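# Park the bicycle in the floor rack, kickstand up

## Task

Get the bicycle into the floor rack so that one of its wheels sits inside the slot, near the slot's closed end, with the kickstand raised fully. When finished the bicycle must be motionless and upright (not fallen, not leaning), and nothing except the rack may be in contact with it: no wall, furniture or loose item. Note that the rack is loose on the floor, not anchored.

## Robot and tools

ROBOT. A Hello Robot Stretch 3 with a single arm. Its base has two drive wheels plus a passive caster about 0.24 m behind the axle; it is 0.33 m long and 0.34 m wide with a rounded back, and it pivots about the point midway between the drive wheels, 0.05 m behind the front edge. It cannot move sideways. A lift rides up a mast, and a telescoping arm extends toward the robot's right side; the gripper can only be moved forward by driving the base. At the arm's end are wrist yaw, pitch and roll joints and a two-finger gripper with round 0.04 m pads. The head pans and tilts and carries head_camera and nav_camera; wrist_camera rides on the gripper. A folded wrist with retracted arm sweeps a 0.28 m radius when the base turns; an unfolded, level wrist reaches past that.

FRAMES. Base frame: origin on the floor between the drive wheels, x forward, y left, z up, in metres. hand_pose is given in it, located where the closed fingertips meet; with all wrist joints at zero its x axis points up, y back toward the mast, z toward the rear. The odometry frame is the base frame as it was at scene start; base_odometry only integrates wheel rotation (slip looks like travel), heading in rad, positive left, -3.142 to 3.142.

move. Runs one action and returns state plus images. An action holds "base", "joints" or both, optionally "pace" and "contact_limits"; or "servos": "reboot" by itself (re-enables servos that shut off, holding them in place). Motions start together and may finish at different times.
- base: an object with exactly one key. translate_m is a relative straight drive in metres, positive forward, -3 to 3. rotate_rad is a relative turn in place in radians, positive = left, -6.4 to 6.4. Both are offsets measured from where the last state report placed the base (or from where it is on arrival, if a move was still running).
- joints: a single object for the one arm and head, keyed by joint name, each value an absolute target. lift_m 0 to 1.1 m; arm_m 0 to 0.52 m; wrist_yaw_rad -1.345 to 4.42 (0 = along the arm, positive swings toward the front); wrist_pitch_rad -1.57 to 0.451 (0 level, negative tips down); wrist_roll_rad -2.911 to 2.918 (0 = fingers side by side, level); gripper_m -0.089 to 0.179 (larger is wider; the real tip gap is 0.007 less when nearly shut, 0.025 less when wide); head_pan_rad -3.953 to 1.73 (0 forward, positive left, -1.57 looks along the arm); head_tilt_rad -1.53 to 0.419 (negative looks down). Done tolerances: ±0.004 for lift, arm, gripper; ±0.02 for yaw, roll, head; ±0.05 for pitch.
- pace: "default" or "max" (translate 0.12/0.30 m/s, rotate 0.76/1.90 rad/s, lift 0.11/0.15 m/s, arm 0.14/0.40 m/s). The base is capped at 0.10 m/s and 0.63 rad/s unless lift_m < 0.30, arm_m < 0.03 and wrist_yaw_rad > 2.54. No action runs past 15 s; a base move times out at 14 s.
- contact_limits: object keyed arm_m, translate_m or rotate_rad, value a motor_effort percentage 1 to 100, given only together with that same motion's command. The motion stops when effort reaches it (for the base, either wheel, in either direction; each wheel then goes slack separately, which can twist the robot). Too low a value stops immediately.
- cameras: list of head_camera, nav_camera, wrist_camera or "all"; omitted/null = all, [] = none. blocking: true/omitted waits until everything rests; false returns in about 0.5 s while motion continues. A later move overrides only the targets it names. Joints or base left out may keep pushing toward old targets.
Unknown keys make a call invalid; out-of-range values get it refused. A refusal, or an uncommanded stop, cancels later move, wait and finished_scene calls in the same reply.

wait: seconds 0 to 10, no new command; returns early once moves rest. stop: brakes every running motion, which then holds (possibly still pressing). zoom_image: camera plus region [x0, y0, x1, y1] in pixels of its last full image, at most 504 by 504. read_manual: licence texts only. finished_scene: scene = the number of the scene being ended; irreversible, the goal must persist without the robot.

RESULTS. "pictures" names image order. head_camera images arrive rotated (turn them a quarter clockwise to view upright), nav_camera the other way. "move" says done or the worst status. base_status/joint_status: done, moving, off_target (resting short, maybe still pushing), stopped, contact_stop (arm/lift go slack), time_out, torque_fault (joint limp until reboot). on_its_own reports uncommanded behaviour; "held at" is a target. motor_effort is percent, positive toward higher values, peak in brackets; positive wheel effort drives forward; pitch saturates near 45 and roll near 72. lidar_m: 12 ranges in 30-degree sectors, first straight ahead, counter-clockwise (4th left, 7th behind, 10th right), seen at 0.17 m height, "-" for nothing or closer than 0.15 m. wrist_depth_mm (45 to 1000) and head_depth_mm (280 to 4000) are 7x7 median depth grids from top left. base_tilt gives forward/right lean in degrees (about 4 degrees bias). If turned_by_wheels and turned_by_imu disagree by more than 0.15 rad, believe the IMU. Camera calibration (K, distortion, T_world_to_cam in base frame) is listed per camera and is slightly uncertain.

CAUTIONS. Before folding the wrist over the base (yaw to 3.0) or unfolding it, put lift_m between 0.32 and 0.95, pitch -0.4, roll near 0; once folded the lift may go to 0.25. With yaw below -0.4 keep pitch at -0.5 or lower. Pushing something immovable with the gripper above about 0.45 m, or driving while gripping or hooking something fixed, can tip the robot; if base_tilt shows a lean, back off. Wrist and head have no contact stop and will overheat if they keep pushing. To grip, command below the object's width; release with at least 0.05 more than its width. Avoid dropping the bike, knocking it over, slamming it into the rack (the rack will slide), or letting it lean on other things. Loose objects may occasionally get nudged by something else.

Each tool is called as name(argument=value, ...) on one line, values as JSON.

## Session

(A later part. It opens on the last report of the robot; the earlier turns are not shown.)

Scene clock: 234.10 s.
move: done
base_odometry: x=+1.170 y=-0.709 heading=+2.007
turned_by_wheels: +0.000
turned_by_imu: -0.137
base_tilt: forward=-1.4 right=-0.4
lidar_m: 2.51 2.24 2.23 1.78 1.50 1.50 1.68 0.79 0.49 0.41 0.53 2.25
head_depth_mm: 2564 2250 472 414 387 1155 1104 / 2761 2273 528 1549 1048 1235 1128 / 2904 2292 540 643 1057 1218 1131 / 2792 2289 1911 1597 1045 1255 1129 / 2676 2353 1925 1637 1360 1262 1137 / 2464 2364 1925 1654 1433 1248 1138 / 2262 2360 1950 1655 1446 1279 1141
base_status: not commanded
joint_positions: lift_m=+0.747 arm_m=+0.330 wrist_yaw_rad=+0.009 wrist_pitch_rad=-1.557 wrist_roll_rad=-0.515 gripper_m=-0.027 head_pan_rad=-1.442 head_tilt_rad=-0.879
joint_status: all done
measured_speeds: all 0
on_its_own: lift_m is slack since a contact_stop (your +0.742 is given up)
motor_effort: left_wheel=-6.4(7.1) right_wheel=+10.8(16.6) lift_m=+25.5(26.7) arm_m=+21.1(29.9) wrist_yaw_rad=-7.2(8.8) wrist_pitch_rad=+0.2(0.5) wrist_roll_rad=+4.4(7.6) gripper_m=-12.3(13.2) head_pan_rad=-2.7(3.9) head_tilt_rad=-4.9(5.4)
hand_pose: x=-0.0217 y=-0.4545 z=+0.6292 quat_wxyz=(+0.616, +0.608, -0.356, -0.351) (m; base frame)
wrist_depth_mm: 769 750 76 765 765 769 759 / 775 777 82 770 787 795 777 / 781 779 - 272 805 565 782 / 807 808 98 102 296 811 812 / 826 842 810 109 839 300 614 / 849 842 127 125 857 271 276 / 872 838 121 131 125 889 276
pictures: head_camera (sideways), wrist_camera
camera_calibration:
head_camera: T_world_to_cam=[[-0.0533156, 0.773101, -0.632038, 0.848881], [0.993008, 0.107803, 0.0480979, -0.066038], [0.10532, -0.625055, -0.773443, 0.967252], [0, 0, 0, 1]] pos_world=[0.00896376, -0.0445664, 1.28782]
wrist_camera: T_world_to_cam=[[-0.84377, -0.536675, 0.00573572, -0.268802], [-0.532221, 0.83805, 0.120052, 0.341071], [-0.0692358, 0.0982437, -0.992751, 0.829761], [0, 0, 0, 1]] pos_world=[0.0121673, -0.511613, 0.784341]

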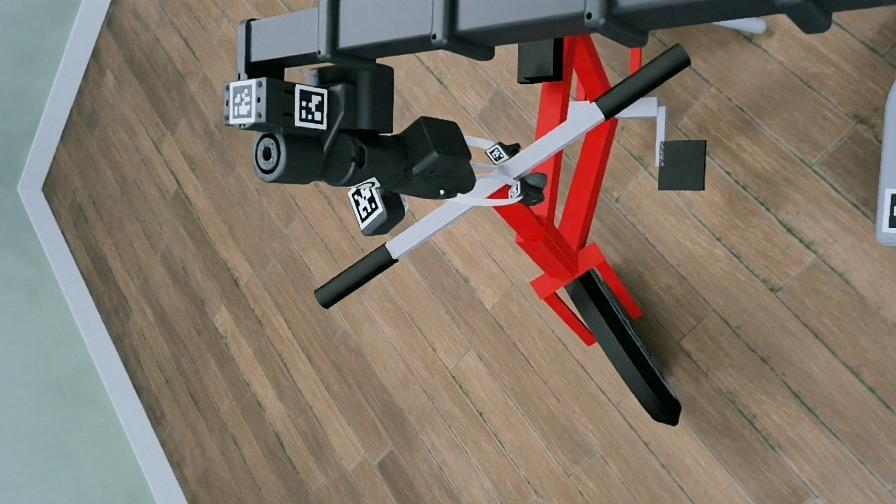

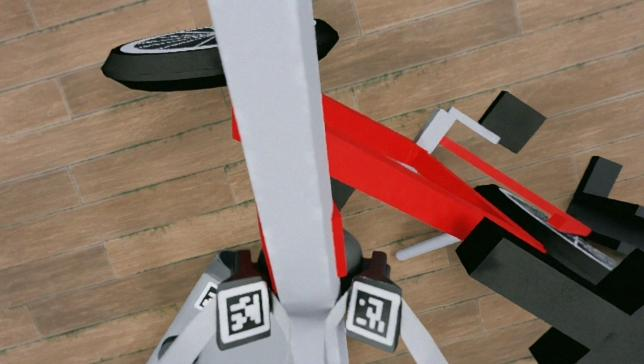

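move(joints={"arm_m":0.38})

Scene clock: 250.57 s.
move: done
base_odometry: x=+1.170 y=-0.709 heading=+2.008
turned_by_wheels: +0.001
turned_by_imu: -0.041
base_tilt: forward=-1.4 right=-0.5
lidar_m: 2.47 2.25 2.23 1.83 1.50 1.50 1.64 0.83 0.61 0.43 0.55 2.25
head_depth_mm: 2550 2276 468 404 387 1212 1107 / 2684 2217 569 1598 1066 1254 1130 / 2801 2302 603 762 1363 1218 1130 / 2833 2322 1913 1604 1070 1261 1134 / 2697 2315 1895 1639 1156 1265 1141 / 2519 2308 1928 1646 1435 1252 1142 / 2303 2372 1943 1651 1445 1275 1144
base_status: not commanded
joint_positions: lift_m=+0.752 arm_m=+0.380 wrist_yaw_rad=+0.009 wrist_pitch_rad=-1.557 wrist_roll_rad=-0.519 gripper_m=-0.027 head_pan_rad=-1.442 head_tilt_rad=-0.879
joint_status: all done
measured_speeds: all 0
on_its_own: lift_m is slack since a contact_stop (your +0.742 is given up)
motor_effort: left_wheel=+2.6(6.2) right_wheel=-3.0(9.7) lift_m=+26.1(26.6) arm_m=+18.5(26.4) wrist_yaw_rad=-7.6(9.3) wrist_pitch_rad=+0.2(0.5) wrist_roll_rad=+6.0(6.7) gripper_m=-12.3(13.3) head_pan_rad=-2.6(4.0) head_tilt_rad=-4.9(5.5)
hand_pose: x=-0.0218 y=-0.5045 z=+0.6344 quat_wxyz=(+0.617, +0.609, -0.354, -0.350) (m; base frame)
wrist_depth_mm: 752 761 79 760 775 781 791 / 806 - 84 766 788 789 794 / 792 786 - 295 782 574 778 / 802 799 98 271 482 845 815 / 831 832 822 151 330 364 668 / 848 846 127 126 880 268 282 / 850 851 124 133 874 869 274
pictures: head_camera (sideways), nav_camera (sideways), wrist_camera
camera_calibration:
head_camera: T_world_to_cam=[[-0.0533159, 0.773101, -0.632038, 0.848881], [0.993008, 0.107803, 0.0480979, -0.066038], [0.10532, -0.625055, -0.773443, 0.967252], [0, 0, 0, 1]] pos_world=[0.00896378, -0.0445664, 1.28782]
nav_camera: T_world_to_cam=[[0.103372, -0.766456, 0.633924, -0.781749], [-0.985349, -0.165835, -0.0398273, 0.110408], [0.135653, -0.620519, -0.772369, 0.960359], [0, 0, 0, 1]] pos_world=[0.0593261, 0.0150541, 1.24172]
wrist_camera: T_world_to_cam=[[-0.840951, -0.541081, 0.00573161, -0.297833], [-0.536589, 0.835242, 0.120176, 0.380767], [-0.0698124, 0.0979867, -0.992736, 0.839588], [0, 0, 0, 1]] pos_world=[0.0124666, -0.561453, 0.789438]

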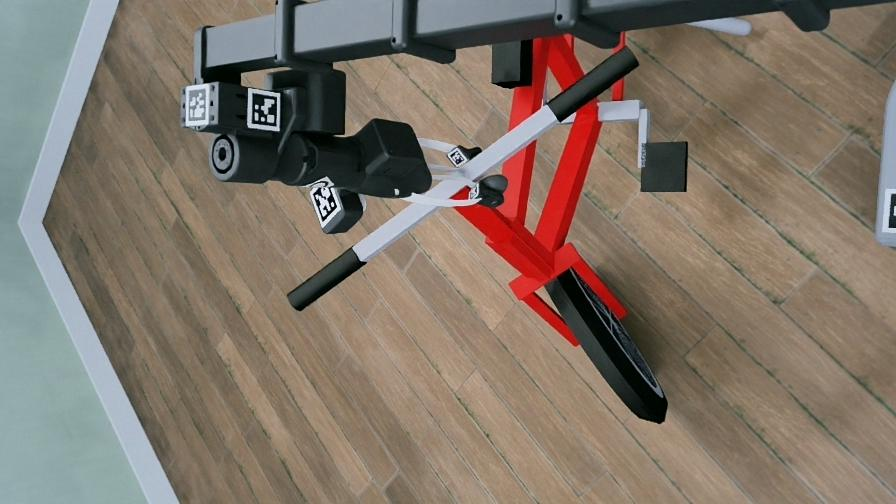

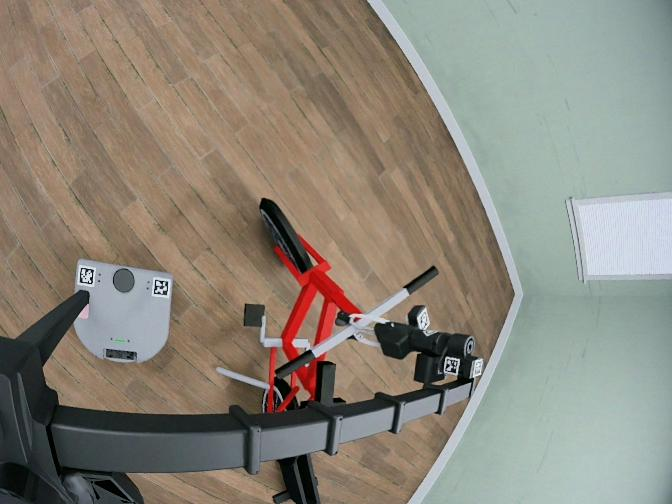

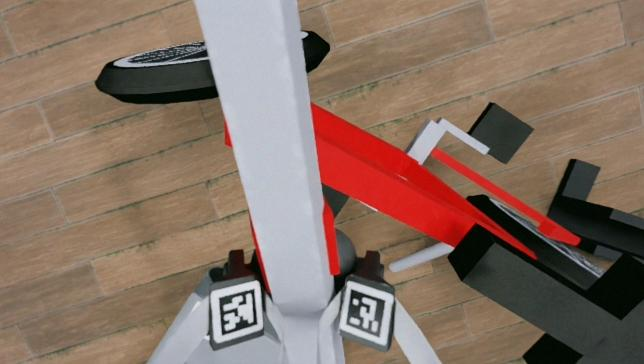

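move(joints={"arm_m":0.42,"head_pan_rad":-2.1,"head_tilt_rad":-0.8})

Scene clock: 254.07 s.
move: done
base_odometry: x=+1.170 y=-0.709 heading=+2.008
turned_by_wheels: +0.000
turned_by_imu: +0.000
base_tilt: forward=-1.3 right=-0.5
lidar_m: 2.47 2.25 2.23 1.83 1.50 1.49 1.64 0.85 0.62 0.62 0.56 2.25
head_depth_mm: 2227 2405 2056 1679 1469 1290 1177 / 2240 2440 2069 1618 1446 1242 - / 2268 2483 2129 1743 1277 307 1102 / 2297 2495 2113 1700 353 1242 1149 / 2297 2563 2125 978 381 1256 1160 / 2343 2600 2139 446 1410 1270 1164 / 2352 2619 539 1693 851 1254 1163
base_status: not commanded
joint_positions: lift_m=+0.758 arm_m=+0.420 wrist_yaw_rad=+0.009 wrist_pitch_rad=-1.557 wrist_roll_rad=-0.522 gripper_m=-0.027 head_pan_rad=-2.092 head_tilt_rad=-0.803
joint_status: all done
measured_speeds: all 0
on_its_own: lift_m is slack since a contact_stop (your +0.742 is given up)
motor_effort: left_wheel=+3.0(3.4) right_wheel=-4.0(4.1) lift_m=+25.8(26.5) arm_m=+19.4(27.0) wrist_yaw_rad=-8.2(9.9) wrist_pitch_rad=+0.2(0.6) wrist_roll_rad=+7.0(7.0) gripper_m=-12.8(13.0) head_pan_rad=-3.8(7.9) head_tilt_rad=+1.5(2.5)
hand_pose: x=-0.0218 y=-0.5445 z=+0.6402 quat_wxyz=(+0.618, +0.610, -0.353, -0.349) (m; base frame)
wrist_depth_mm: 752 764 81 790 796 783 781 / 781 760 87 791 776 796 776 / 796 802 92 467 801 839 834 / 824 800 100 274 584 831 823 / 818 843 820 122 325 539 816 / 830 865 126 127 741 271 289 / 874 861 125 135 864 878 275
pictures: head_camera (sideways), nav_camera (sideways), wrist_camera
camera_calibration:
head_camera: T_world_to_cam=[[0.400327, 0.604498, -0.688709, 0.919959], [0.85777, -0.511644, 0.049515, -0.0670627], [-0.322442, -0.610576, -0.723345, 0.904713], [0, 0, 0, 1]] pos_world=[-0.0190429, -0.0380289, 1.29132]
nav_camera: T_world_to_cam=[[-0.356378, -0.629363, 0.690577, -0.852766], [-0.886381, 0.461488, -0.0368428, 0.105922], [-0.295506, -0.625244, -0.72232, 0.897903], [0, 0, 0, 1]] pos_world=[0.0553161, -0.0241726, 1.24138]
wrist_camera: T_world_to_cam=[[-0.839689, -0.543037, 0.00577587, -0.320569], [-0.538528, 0.833995, 0.120162, 0.412754], [-0.0700694, 0.0977882, -0.992738, 0.849181], [0, 0, 0, 1]] pos_world=[0.0126028, -0.601355, 0.795268]

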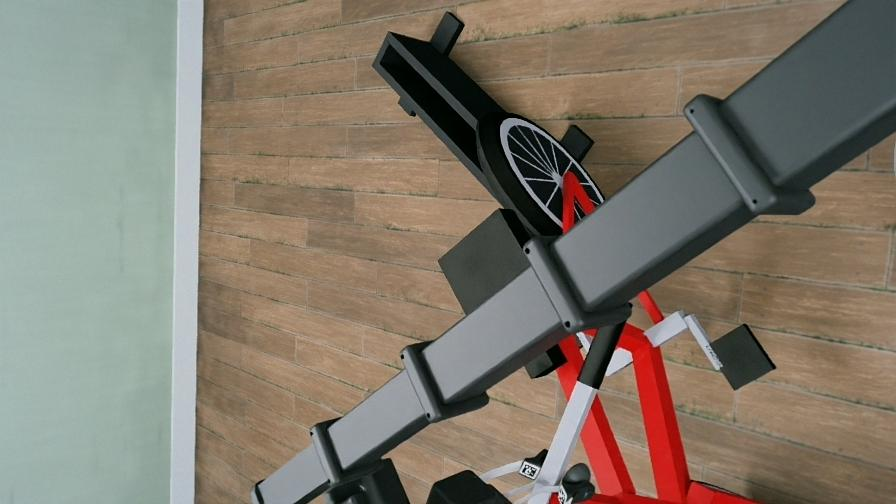

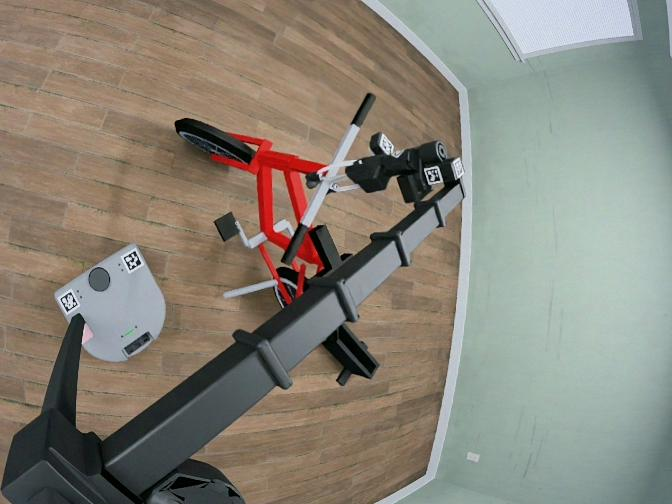

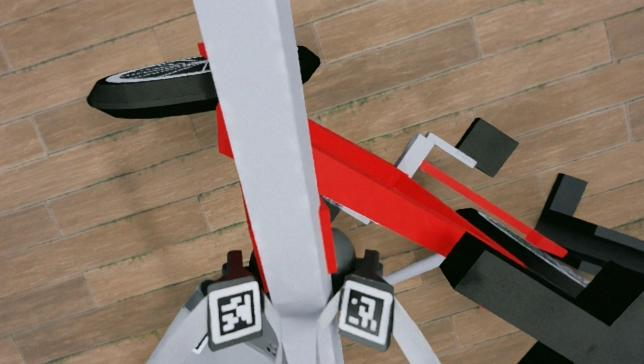

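move(joints={"arm_m":0.47,"head_pan_rad":-1.9,"head_tilt_rad":-0.8})

zoom_image(camera="head_camera", region=[350, 0, 750, 300])

Scene clock: 258.53 s.
move: done
base_odometry: x=+1.170 y=-0.709 heading=+2.008
turned_by_wheels: +0.000
turned_by_imu: +0.000
base_tilt: forward=-1.3 right=-0.5
lidar_m: 2.46 2.24 2.23 1.83 1.51 1.49 1.64 0.86 0.62 0.63 0.57 2.25
head_depth_mm: 2199 2431 2081 1729 1420 1287 - / 2247 2485 2091 1735 1247 306 1093 / 2335 2556 2092 1003 347 341 1137 / 2383 2604 2126 411 771 1296 1152 / 2474 2645 520 1665 1150 1260 1160 / 2549 2693 629 799 1043 1309 1163 / 2602 2729 623 1651 1012 1030 1169
base_status: not commanded
joint_positions: lift_m=+0.762 arm_m=+0.470 wrist_yaw_rad=+0.010 wrist_pitch_rad=-1.556 wrist_roll_rad=-0.524 gripper_m=-0.027 head_pan_rad=-1.908 head_tilt_rad=-0.803
joint_status: all done
measured_speeds: all 0
on_its_own: lift_m is slack since a contact_stop (your +0.742 is given up)
motor_effort: left_wheel=+5.0(5.0) right_wheel=-5.1(5.2) lift_m=+25.3(26.2) arm_m=+18.0(28.6) wrist_yaw_rad=-9.2(9.7) wrist_pitch_rad=+0.1(0.6) wrist_roll_rad=+7.5(8.0) gripper_m=-12.5(13.5) head_pan_rad=+4.0(6.5) head_tilt_rad=+1.8(3.9)
hand_pose: x=-0.0218 y=-0.5946 z=+0.6445 quat_wxyz=(+0.619, +0.610, -0.352, -0.348) (m; base frame)
wrist_depth_mm: 767 766 86 780 766 787 789 / 789 775 92 775 820 816 819 / 808 816 96 808 798 804 818 / 838 811 104 278 858 817 842 / 821 837 863 123 324 829 856 / 833 832 128 126 297 273 295 / 859 867 123 133 863 280 280
pictures: head_camera (sideways), nav_camera (sideways), wrist_camera
camera_calibration:
head_camera: T_world_to_cam=[[0.283186, 0.667281, -0.68887, 0.920883], [0.936767, -0.346433, 0.0495188, -0.0675495], [-0.205604, -0.659334, -0.723191, 0.9038], [0, 0, 0, 1]] pos_world=[-0.0116782, -0.0419823, 1.29133]
nav_camera: T_world_to_cam=[[-0.235436, -0.683704, 0.690738, -0.853713], [-0.95574, 0.291899, -0.0368338, 0.106334], [-0.176442, -0.668837, -0.722167, 0.896978], [0, 0, 0, 1]] pos_world=[0.0588976, -0.0147937, 1.24138]
wrist_camera: T_world_to_cam=[[-0.837797, -0.545949, 0.00601245, -0.34966], [-0.54142, 0.832166, 0.119855, 0.453055], [-0.0704379, 0.0971586, -0.992773, 0.858027], [0, 0, 0, 1]] pos_world=[0.0127869, -0.651278, 0.799627]

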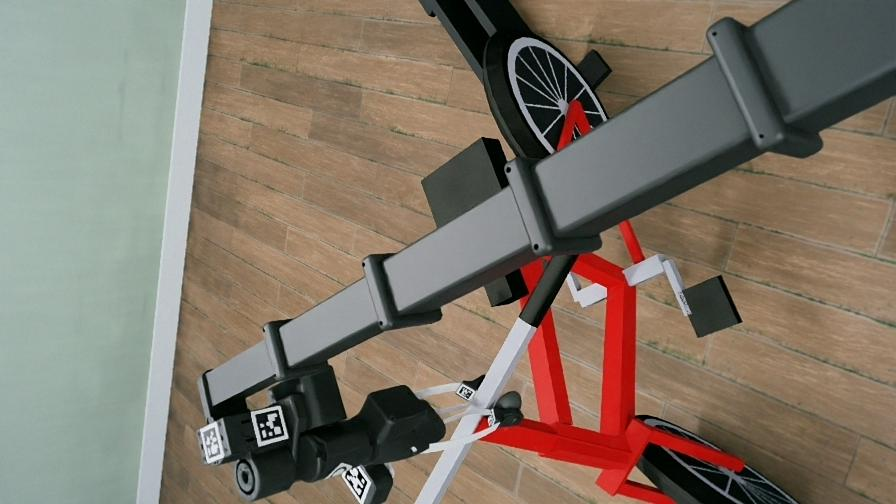

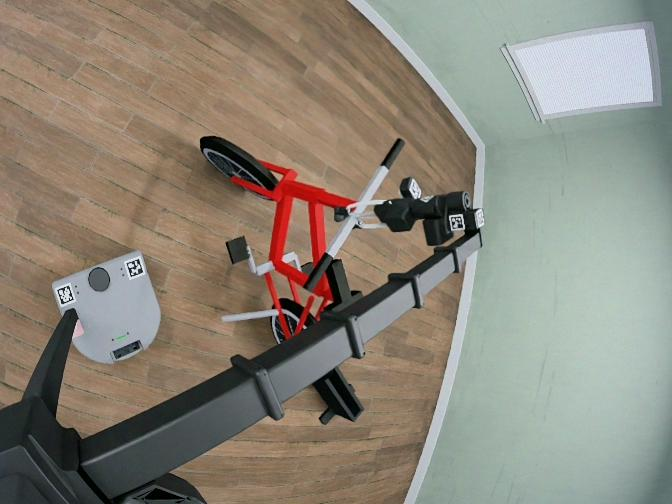

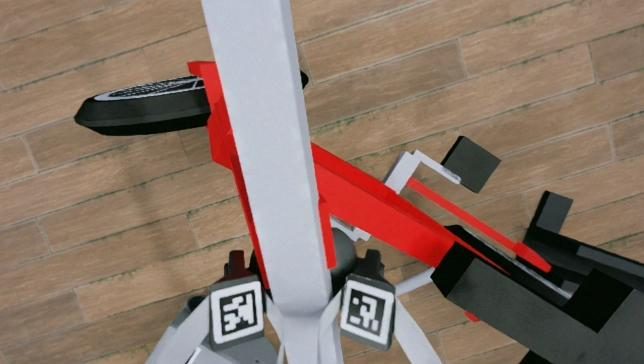

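Scaled by 1.260 from the camera's 896x504 image, which has a finer 1280x720 frame.

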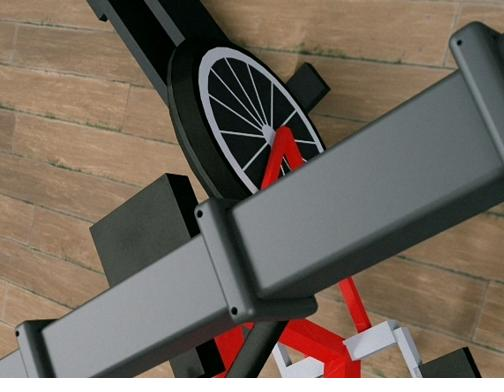

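move(joints={"arm_m":0.492,"gripper_m":-0.06}, cameras=["wrist_camera"])

move(base={"rotate_rad":0.14}, joints={"arm_m":0.478,"wrist_roll_rad":-0.05})

Scene clock: 270.67 s.
move: done
base_odometry: x=+1.170 y=-0.709 heading=+2.008
turned_by_wheels: +0.000
turned_by_imu: +0.000
base_tilt: forward=-1.4 right=-0.4
lidar_m: 2.47 2.25 2.23 1.83 1.50 1.49 1.64 0.87 0.62 0.64 0.58 2.25
head_depth_mm: 2211 2411 2076 1723 1449 1283 - / 2263 2454 2084 1718 1248 305 1097 / 2305 2561 2103 998 345 341 1126 / 2369 2590 2101 410 781 1277 1163 / 2461 2652 517 1671 1180 1257 1161 / 2551 2606 653 811 1408 1311 1157 / 2581 2625 640 1655 998 1053 1168
base_status: not commanded
joint_positions: lift_m=+0.763 arm_m=+0.492 wrist_yaw_rad=+0.012 wrist_pitch_rad=-1.556 wrist_roll_rad=-0.528 gripper_m=-0.059 head_pan_rad=-1.908 head_tilt_rad=-0.803
joint_status: all done
measured_speeds: all 0
on_its_own: lift_m is slack since a contact_stop (your +0.742 is given up); wrist_yaw_rad is at rest, and its effort (-9.9) is outside its rest range (-9 to +9)
motor_effort: left_wheel=+4.9(5.1) right_wheel=-5.0(5.3) lift_m=+25.9(26.3) arm_m=+16.8(22.9) wrist_yaw_rad=-9.9(11.8) wrist_pitch_rad=+0.0(0.4) wrist_roll_rad=+9.2(9.4) gripper_m=-30.7(97.6) head_pan_rad=+4.1(4.4) head_tilt_rad=+1.7(2.0)
hand_pose: x=-0.0218 y=-0.6166 z=+0.6455 quat_wxyz=(+0.619, +0.611, -0.351, -0.346) (m; base frame)
wrist_depth_mm: 773 767 88 778 777 807 790 / 762 793 94 811 794 799 795 / 800 798 99 812 793 811 811 / 810 814 106 282 837 841 846 / 851 852 842 123 330 850 866 / 866 855 127 125 288 276 306 / 889 862 123 129 123 280 278
pictures: wrist_camera
camera_calibration:
wrist_camera: T_world_to_cam=[[-0.834887, -0.550389, 0.00605285, -0.364409], [-0.545823, 0.82928, 0.119885, 0.469337], [-0.0710027, 0.0967863, -0.992769, 0.860934], [0, 0, 0, 1]] pos_world=[0.0130633, -0.673105, 0.800648]

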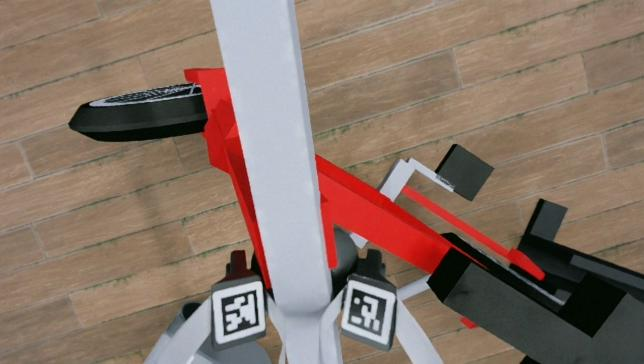

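Scene clock: 272.10 s.
move: off_target
base_odometry: x=+1.170 y=-0.709 heading=+2.148
turned_by_wheels: +0.140
turned_by_imu: +0.112
base_tilt: forward=-1.3 right=-0.5
lidar_m: 2.59 2.24 2.23 1.70 1.49 1.49 1.74 0.78 0.58 0.63 0.63 2.26
head_depth_mm: 2218 2433 2066 1726 1333 1310 - / 2304 2508 2088 1739 1147 301 1093 / 2399 2571 2118 999 340 1227 1138 / 2481 2626 2114 403 987 1269 1159 / 2566 2647 509 1674 1092 1261 1157 / 2699 2708 637 825 1044 1274 1163 / 2823 2751 624 1721 1412 1091 1168
base_status: done
joint_positions: lift_m=+0.769 arm_m=+0.478 wrist_yaw_rad=+0.016 wrist_pitch_rad=-1.556 wrist_roll_rad=-0.087 gripper_m=-0.056 head_pan_rad=-1.908 head_tilt_rad=-0.803
joint_status: wrist_roll_rad off_target (ended at -0.087, target -0.050); the others done
measured_speeds: all 0
on_its_own: lift_m is slack since a contact_stop (your +0.742 is given up); wrist_yaw_rad is at rest, and its effort (-14.0) is outside its rest range (-9 to +9)
motor_effort: left_wheel=-2.0(13.0) right_wheel=+1.8(16.0) lift_m=+25.8(25.9) arm_m=-10.3(19.2) wrist_yaw_rad=-14.0(23.3) wrist_pitch_rad=+0.2(0.4) wrist_roll_rad=+12.2(21.2) gripper_m=-18.7(19.0) head_pan_rad=+3.8(4.7) head_tilt_rad=+2.1(2.2)
hand_pose: x=-0.0219 y=-0.6026 z=+0.6509 quat_wxyz=(+0.529, +0.521, -0.477, -0.470) (m; base frame)
wrist_depth_mm: 759 764 103 789 798 779 763 / 771 810 776 803 797 827 804 / 810 795 370 805 828 807 840 / 826 831 218 131 326 832 602 / 861 850 831 132 886 271 274 / 867 893 127 125 876 894 282 / 838 912 121 126 123 876 904
pictures: head_camera (sideways), nav_camera (sideways), wrist_camera
camera_calibration:
head_camera: T_world_to_cam=[[0.283126, 0.66715, -0.689021, 0.92108], [0.936777, -0.346404, 0.0495223, -0.0675542], [-0.205641, -0.65948, -0.723047, 0.903613], [0, 0, 0, 1]] pos_world=[-0.0116781, -0.0419847, 1.29134]
nav_camera: T_world_to_cam=[[-0.235374, -0.683573, 0.690889, -0.85391], [-0.955748, 0.291873, -0.0368252, 0.106323], [-0.176479, -0.668983, -0.722023, 0.896791], [0, 0, 0, 1]] pos_world=[0.0588937, -0.0148046, 1.24138]
wrist_camera: T_world_to_cam=[[-0.989328, -0.145701, 0.000632239, -0.112839], [-0.144621, 0.9825, 0.117384, 0.559718], [-0.0177241, 0.11604, -0.993086, 0.877885], [0, 0, 0, 1]] pos_world=[-0.0151288, -0.668234, 0.806185]

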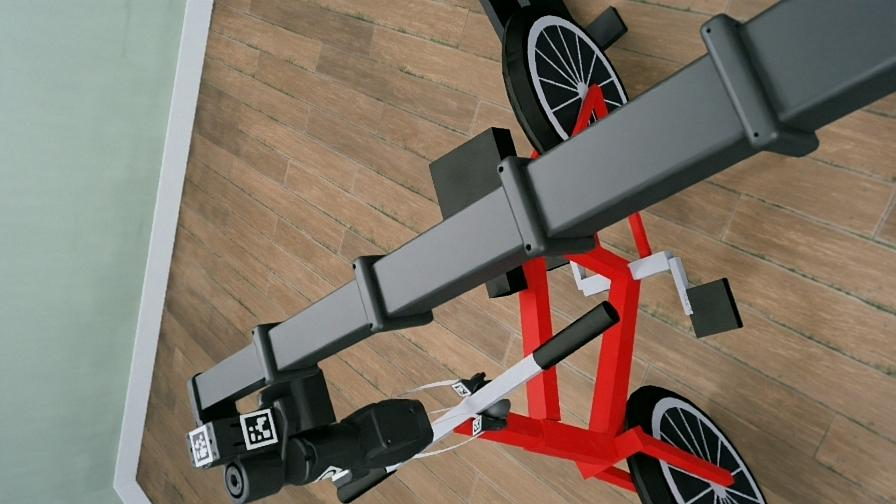

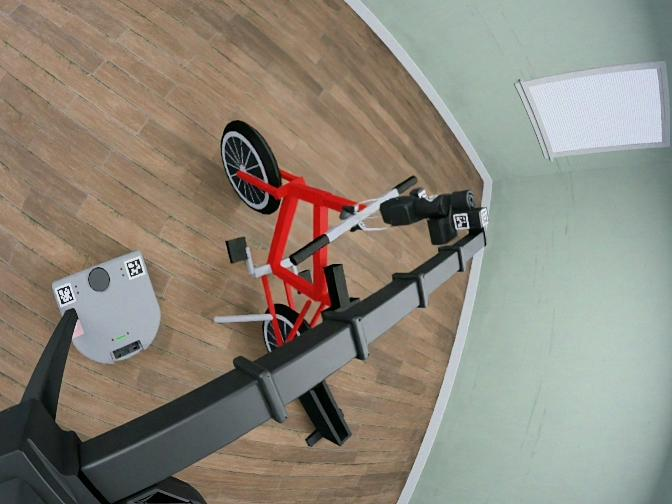

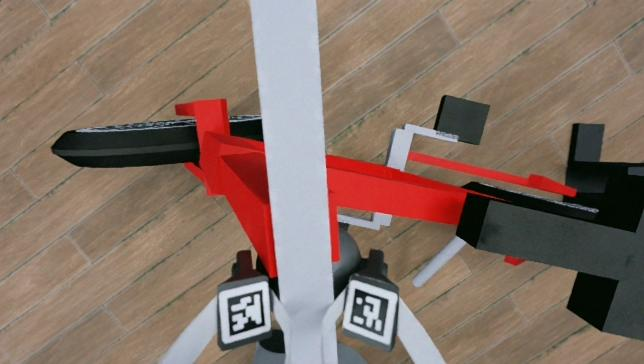

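move(base={"rotate_rad":0.1}, joints={"arm_m":0.468,"wrist_roll_rad":0.3,"wrist_yaw_rad":0.02})

Scene clock: 276.37 s.
move: off_target
base_odometry: x=+1.170 y=-0.709 heading=+2.248
turned_by_wheels: +0.100
turned_by_imu: +0.094
base_tilt: forward=-1.3 right=-0.5
lidar_m: 2.45 2.24 2.25 1.63 1.49 1.50 1.85 0.72 0.56 0.61 0.65 2.27
head_depth_mm: 2253 2453 2089 1740 1224 1311 - / 2379 2560 2083 1730 1114 296 1112 / 2499 2646 2116 1740 335 1171 1152 / 2643 2674 2116 403 971 1259 1159 / 2787 2664 501 1684 1462 1254 1156 / 2949 2704 625 812 942 1247 1159 / 2779 2732 613 1727 1483 1172 1165
base_status: done
joint_positions: lift_m=+0.772 arm_m=+0.468 wrist_yaw_rad=+0.034 wrist_pitch_rad=-1.556 wrist_roll_rad=+0.267 gripper_m=-0.056 head_pan_rad=-1.908 head_tilt_rad=-0.803
joint_status: wrist_roll_rad off_target (ended at +0.267, target +0.300); the others done
measured_speeds: all 0
on_its_own: lift_m is slack since a contact_stop (your +0.742 is given up); wrist_yaw_rad is at rest, and its effort (-12.1) is outside its rest range (-9 to +9)
motor_effort: left_wheel=-0.6(13.4) right_wheel=-0.6(18.0) lift_m=+25.4(26.3) arm_m=-11.5(18.3) wrist_yaw_rad=-12.1(19.3) wrist_pitch_rad=+0.3(0.4) wrist_roll_rad=+11.1(16.8) gripper_m=-18.6(19.0) head_pan_rad=+3.4(4.5) head_tilt_rad=+1.1(2.0)
hand_pose: x=-0.0223 y=-0.5925 z=+0.6546 quat_wxyz=(+0.442, +0.435, -0.558, -0.551) (m; base frame)
wrist_depth_mm: 757 785 797 112 797 786 783 / 809 794 799 115 778 808 796 / 814 811 402 539 824 815 285 / 813 833 252 134 320 268 270 / 833 860 851 123 871 895 313 / 840 894 128 126 890 885 893 / 877 905 121 128 123 913 907
pictures: head_camera (sideways), nav_camera (sideways), wrist_camera
camera_calibration:
head_camera: T_world_to_cam=[[0.283108, 0.667154, -0.689025, 0.921085], [0.936786, -0.34638, 0.0495224, -0.0675543], [-0.205626, -0.659489, -0.723044, 0.903608], [0, 0, 0, 1]] pos_world=[-0.0116771, -0.0419852, 1.29134]
nav_camera: T_world_to_cam=[[-0.235356, -0.683575, 0.690893, -0.853915], [-0.955755, 0.291849, -0.036825, 0.106322], [-0.176463, -0.668991, -0.722019, 0.896786], [0, 0, 0, 1]] pos_world=[0.058894, -0.0148036, 1.24138]
wrist_camera: T_world_to_cam=[[-0.982033, 0.188664, -0.00418162, 0.0896526], [0.186878, 0.975339, 0.117436, 0.552455], [0.0262344, 0.114544, -0.993072, 0.88048], [0, 0, 0, 1]] pos_world=[-0.038299, -0.656599, 0.809877]

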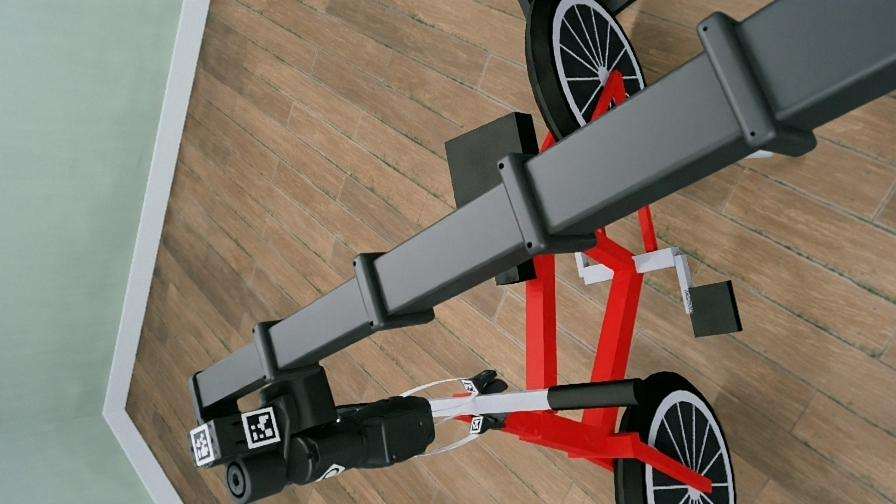

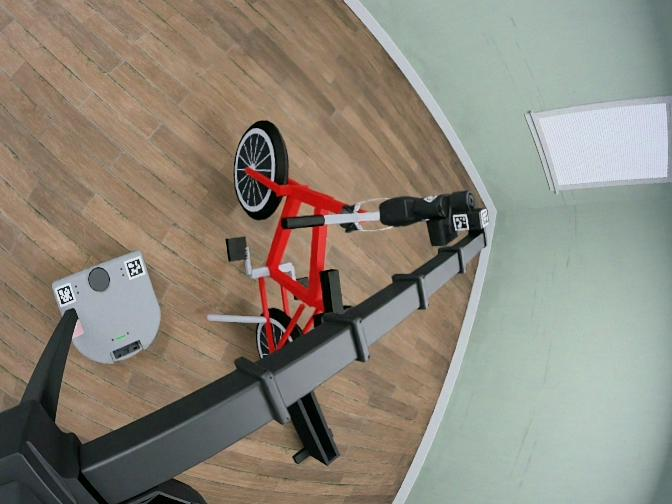

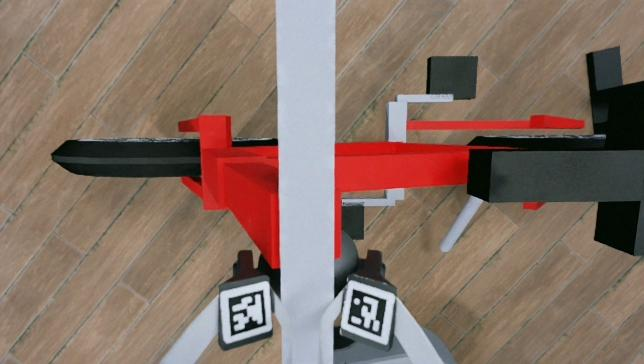

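move(joints={"head_pan_rad":-2.4,"head_tilt_rad":-0.75}, cameras=["head_camera"])

zoom_image(camera="head_camera", region=[400, 50, 800, 450])

Scene clock: 288.93 s.
move: done
base_odometry: x=+1.170 y=-0.709 heading=+2.248
turned_by_wheels: +0.000
turned_by_imu: +0.000
base_tilt: forward=-1.3 right=-0.5
lidar_m: 2.45 2.23 2.25 1.63 1.49 1.50 1.84 0.72 0.56 0.61 0.65 2.27
head_depth_mm: 2229 2509 2219 1803 1527 1311 1186 / 2220 2526 2242 1703 1519 1312 1198 / 2254 2523 2265 1833 1478 1325 - / 2237 2574 2269 1831 1234 310 - / 2236 2538 2257 1846 1136 303 1139 / 2251 2524 2294 1851 898 320 1158 / 2259 2534 2312 1875 358 1067 1129
base_status: not commanded
joint_positions: lift_m=+0.773 arm_m=+0.468 wrist_yaw_rad=+0.034 wrist_pitch_rad=-1.556 wrist_roll_rad=+0.267 gripper_m=-0.056 head_pan_rad=-2.392 head_tilt_rad=-0.754
joint_status: all done
measured_speeds: all 0
on_its_own: lift_m is slack since a contact_stop (your +0.742 is given up); wrist_yaw_rad is at rest, and its effort (-11.0) is outside its rest range (-9 to +9)
motor_effort: left_wheel=-0.5(0.9) right_wheel=-0.9(1.2) lift_m=+25.6(26.9) arm_m=+2.0(3.4) wrist_yaw_rad=-11.0(12.9) wrist_pitch_rad=+0.1(0.4) wrist_roll_rad=+10.7(11.0) gripper_m=-18.4(19.1) head_pan_rad=-3.9(6.3) head_tilt_rad=+1.8(3.6)
hand_pose: x=-0.0223 y=-0.5925 z=+0.6547 quat_wxyz=(+0.442, +0.435, -0.558, -0.551) (m; base frame)
wrist_depth_mm: 765 776 782 112 806 802 789 / 798 799 806 114 805 795 812 / 798 795 400 520 807 825 286 / 838 845 248 135 326 271 272 / 861 844 854 122 858 888 315 / 867 865 128 125 883 911 887 / 887 887 121 127 124 916 926
pictures: head_camera (sideways)
camera_calibration:
head_camera: T_world_to_cam=[[0.535636, 0.435541, -0.723463, 0.964424], [0.670096, -0.740569, 0.0502848, -0.0669233], [-0.513873, -0.511724, -0.68853, 0.8606], [0, 0, 0, 1]] pos_world=[-0.0294954, -0.0292177, 1.29364]

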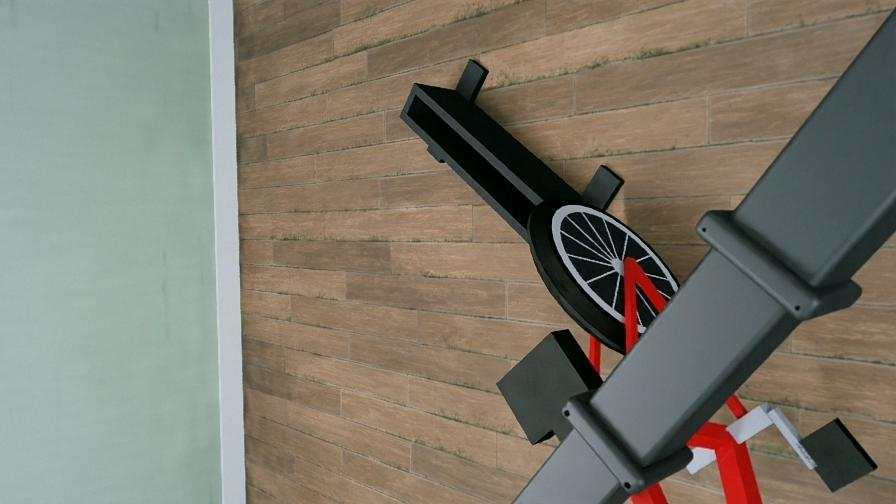

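Scaled by 1.260 from the camera's 896x504 image, which has a finer 1280x720 frame.

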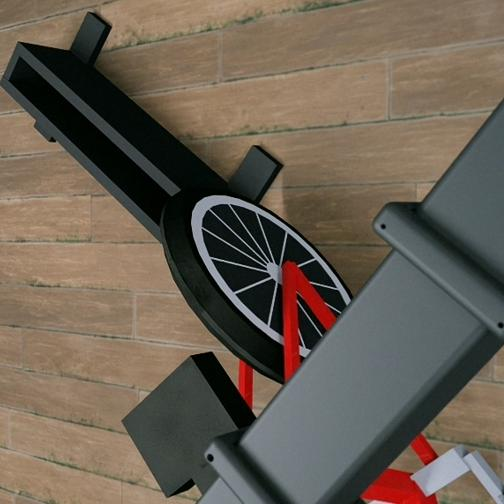

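zoom_image(camera="head_camera", region=[390, 50, 640, 260])

Scaled by 2.016 from the camera's 896x504 image, which has a finer 1280x720 frame.

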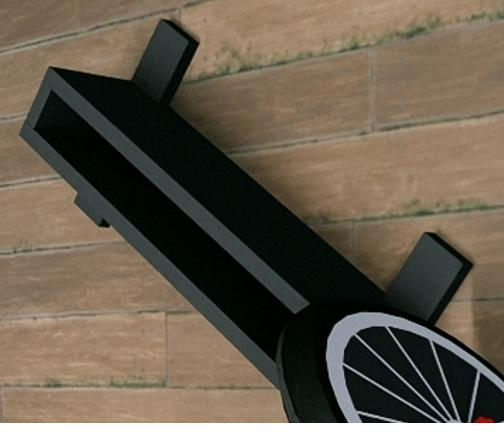

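move(base={"translate_m":0.12}, joints={"arm_m":0.48,"wrist_roll_rad":0.1,"head_pan_rad":-2.0,"head_tilt_rad":-0.75})

Scene clock: 370.30 s.
move: done
base_odometry: x=+1.095 y=-0.616 heading=+2.248
turned_by_wheels: +0.000
turned_by_imu: +0.001
base_tilt: forward=-1.3 right=-0.5
lidar_m: 2.35 2.14 2.16 1.71 1.56 1.57 1.94 0.75 0.57 0.63 0.66 2.19
head_depth_mm: 2263 2532 2202 1796 1435 1316 - / 2355 2591 2238 1825 1196 1296 - / 2458 2676 2266 1826 947 304 1130 / 2550 2781 2247 1835 350 1267 1173 / 2643 2869 2268 422 1217 1135 1177 / 2749 3016 540 1768 1491 1276 1180 / 2821 2954 609 812 864 1056 1183
base_status: done
joint_positions: lift_m=+0.773 arm_m=+0.480 wrist_yaw_rad=+0.022 wrist_pitch_rad=-1.556 wrist_roll_rad=+0.099 gripper_m=-0.056 head_pan_rad=-2.008 head_tilt_rad=-0.754
joint_status: all done
measured_speeds: all 0
on_its_own: lift_m is slack since a contact_stop (your +0.742 is given up)
motor_effort: left_wheel=+1.3(5.4) right_wheel=-0.8(14.9) lift_m=+26.1(26.9) arm_m=+15.9(20.9) wrist_yaw_rad=-1.5(12.5) wrist_pitch_rad=+0.1(0.4) wrist_roll_rad=+0.2(10.1) gripper_m=-18.0(19.2) head_pan_rad=+3.6(7.1) head_tilt_rad=+1.7(2.9)
hand_pose: x=-0.0221 y=-0.6046 z=+0.6547 quat_wxyz=(+0.484, +0.477, -0.522, -0.515) (m; base frame)
wrist_depth_mm: 792 783 794 110 790 809 785 / 802 804 815 112 821 803 811 / 804 801 390 830 791 834 818 / 828 816 226 119 331 283 280 / 847 824 838 122 851 846 274 / 862 852 127 126 888 893 317 / 883 886 123 130 801 903 896
pictures: head_camera (sideways), nav_camera (sideways), wrist_camera
camera_calibration:
head_camera: T_world_to_cam=[[0.333707, 0.604098, -0.723675, 0.965932], [0.898497, -0.43609, 0.0502893, -0.0683224], [-0.285208, -0.667002, -0.688306, 0.858915], [0, 0, 0, 1]] pos_world=[-0.0159812, -0.0404149, 1.29365]
nav_camera: T_world_to_cam=[[-0.287797, -0.625129, 0.725525, -0.898729], [-0.92253, 0.384356, -0.0347749, 0.103453], [-0.257121, -0.679327, -0.687316, 0.852144], [0, 0, 0, 1]] pos_world=[0.0558906, -0.0226994, 1.24134]
wrist_camera: T_world_to_cam=[[-0.999432, 0.0336499, -0.00192991, -0.00338994], [0.0331944, 0.992603, 0.116783, 0.571725], [0.00584537, 0.116653, -0.993156, 0.882853], [0, 0, 0, 1]] pos_world=[-0.0275267, -0.670369, 0.810037]

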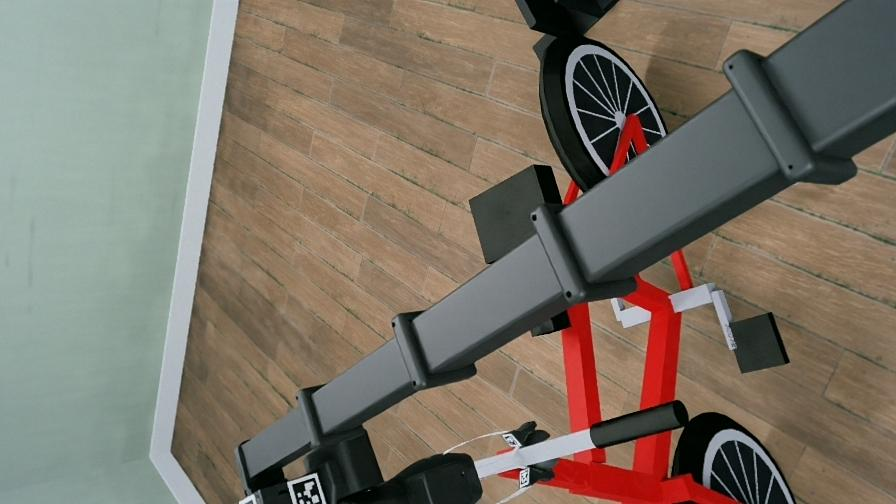

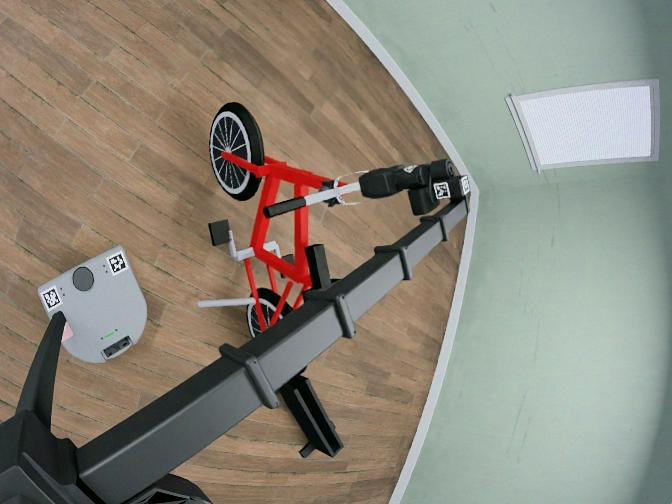

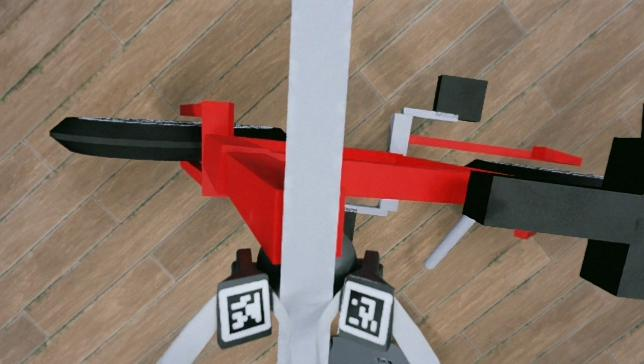

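move(base={"translate_m":0.14}, joints={"arm_m":0.455,"wrist_roll_rad":-0.38})

Scene clock: 382.83 s.
move: done
base_odometry: x=+1.008 y=-0.506 heading=+2.248
turned_by_wheels: +0.000
turned_by_imu: +0.001
base_tilt: forward=-1.3 right=-0.5
lidar_m: 2.23 2.03 2.05 1.80 1.65 1.66 2.05 0.78 0.56 0.60 0.55 2.10
head_depth_mm: 2358 2596 2220 1799 1486 1315 - / 2436 2668 2247 1822 1236 1296 - / 2528 2819 2247 1827 1121 304 1127 / 2652 2914 2282 1827 345 1260 1168 / 2772 2970 2301 422 752 1143 1132 / 2868 2998 541 1768 1453 1290 1184 / 2785 2924 594 660 829 949 1144
base_status: done
joint_positions: lift_m=+0.773 arm_m=+0.455 wrist_yaw_rad=+0.029 wrist_pitch_rad=-1.556 wrist_roll_rad=-0.398 gripper_m=-0.056 head_pan_rad=-2.008 head_tilt_rad=-0.754
joint_status: all done
measured_speeds: all 0
on_its_own: lift_m is slack since a contact_stop (your +0.742 is given up)
motor_effort: left_wheel=+1.0(7.0) right_wheel=+1.1(18.0) lift_m=+26.3(26.7) arm_m=-13.3(22.1) wrist_yaw_rad=-8.6(8.6) wrist_pitch_rad=+0.1(0.3) wrist_roll_rad=+5.8(9.1) gripper_m=-18.9(19.3) head_pan_rad=+3.3(4.8) head_tilt_rad=+2.3(2.4)
hand_pose: x=-0.0222 y=-0.5798 z=+0.6547 quat_wxyz=(+0.599, +0.590, -0.385, -0.380) (m; base frame)
wrist_depth_mm: 771 784 101 813 790 793 811 / 768 792 105 810 808 814 805 / 817 627 112 784 835 820 835 / 865 836 249 300 642 878 853 / 834 863 833 125 331 854 886 / 878 851 129 130 731 283 286 / 894 903 121 138 899 918 294
pictures: head_camera (sideways), nav_camera (sideways), wrist_camera
camera_calibration:
head_camera: T_world_to_cam=[[0.333567, 0.604002, -0.72382, 0.966121], [0.898556, -0.435968, 0.0502923, -0.0683267], [-0.285186, -0.667168, -0.688154, 0.858717], [0, 0, 0, 1]] pos_world=[-0.0159768, -0.0404192, 1.29366]
nav_camera: T_world_to_cam=[[-0.287655, -0.625027, 0.72567, -0.898918], [-0.922581, 0.384234, -0.034766, 0.103442], [-0.257097, -0.67949, -0.687164, 0.851946], [0, 0, 0, 1]] pos_world=[0.0558881, -0.0227047, 1.24134]
wrist_camera: T_world_to_cam=[[-0.891416, -0.453159, 0.00489948, -0.288623], [-0.449468, 0.885434, 0.118261, 0.473257], [-0.0579291, 0.103217, -0.99297, 0.870627], [0, 0, 0, 1]] pos_world=[0.00586546, -0.639694, 0.809953]

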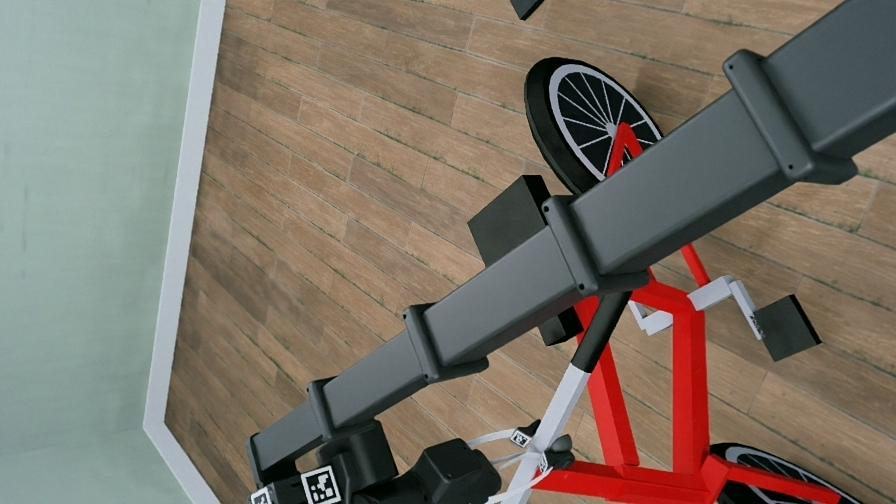

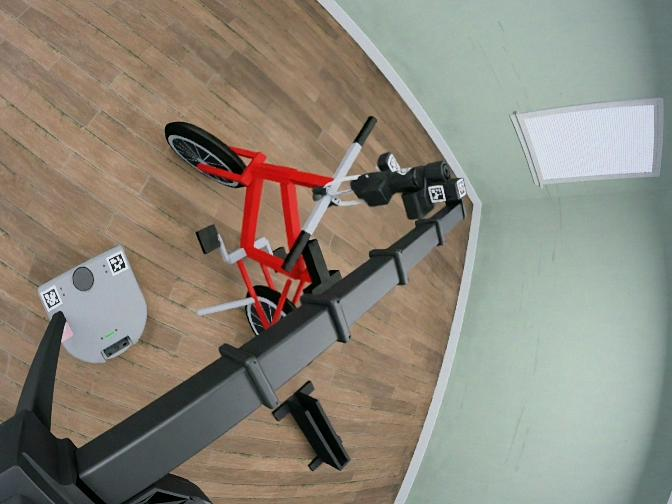

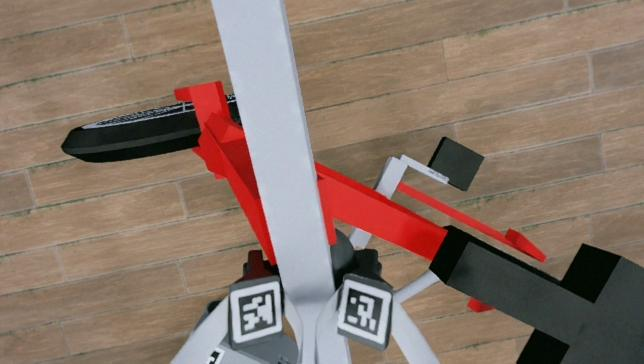

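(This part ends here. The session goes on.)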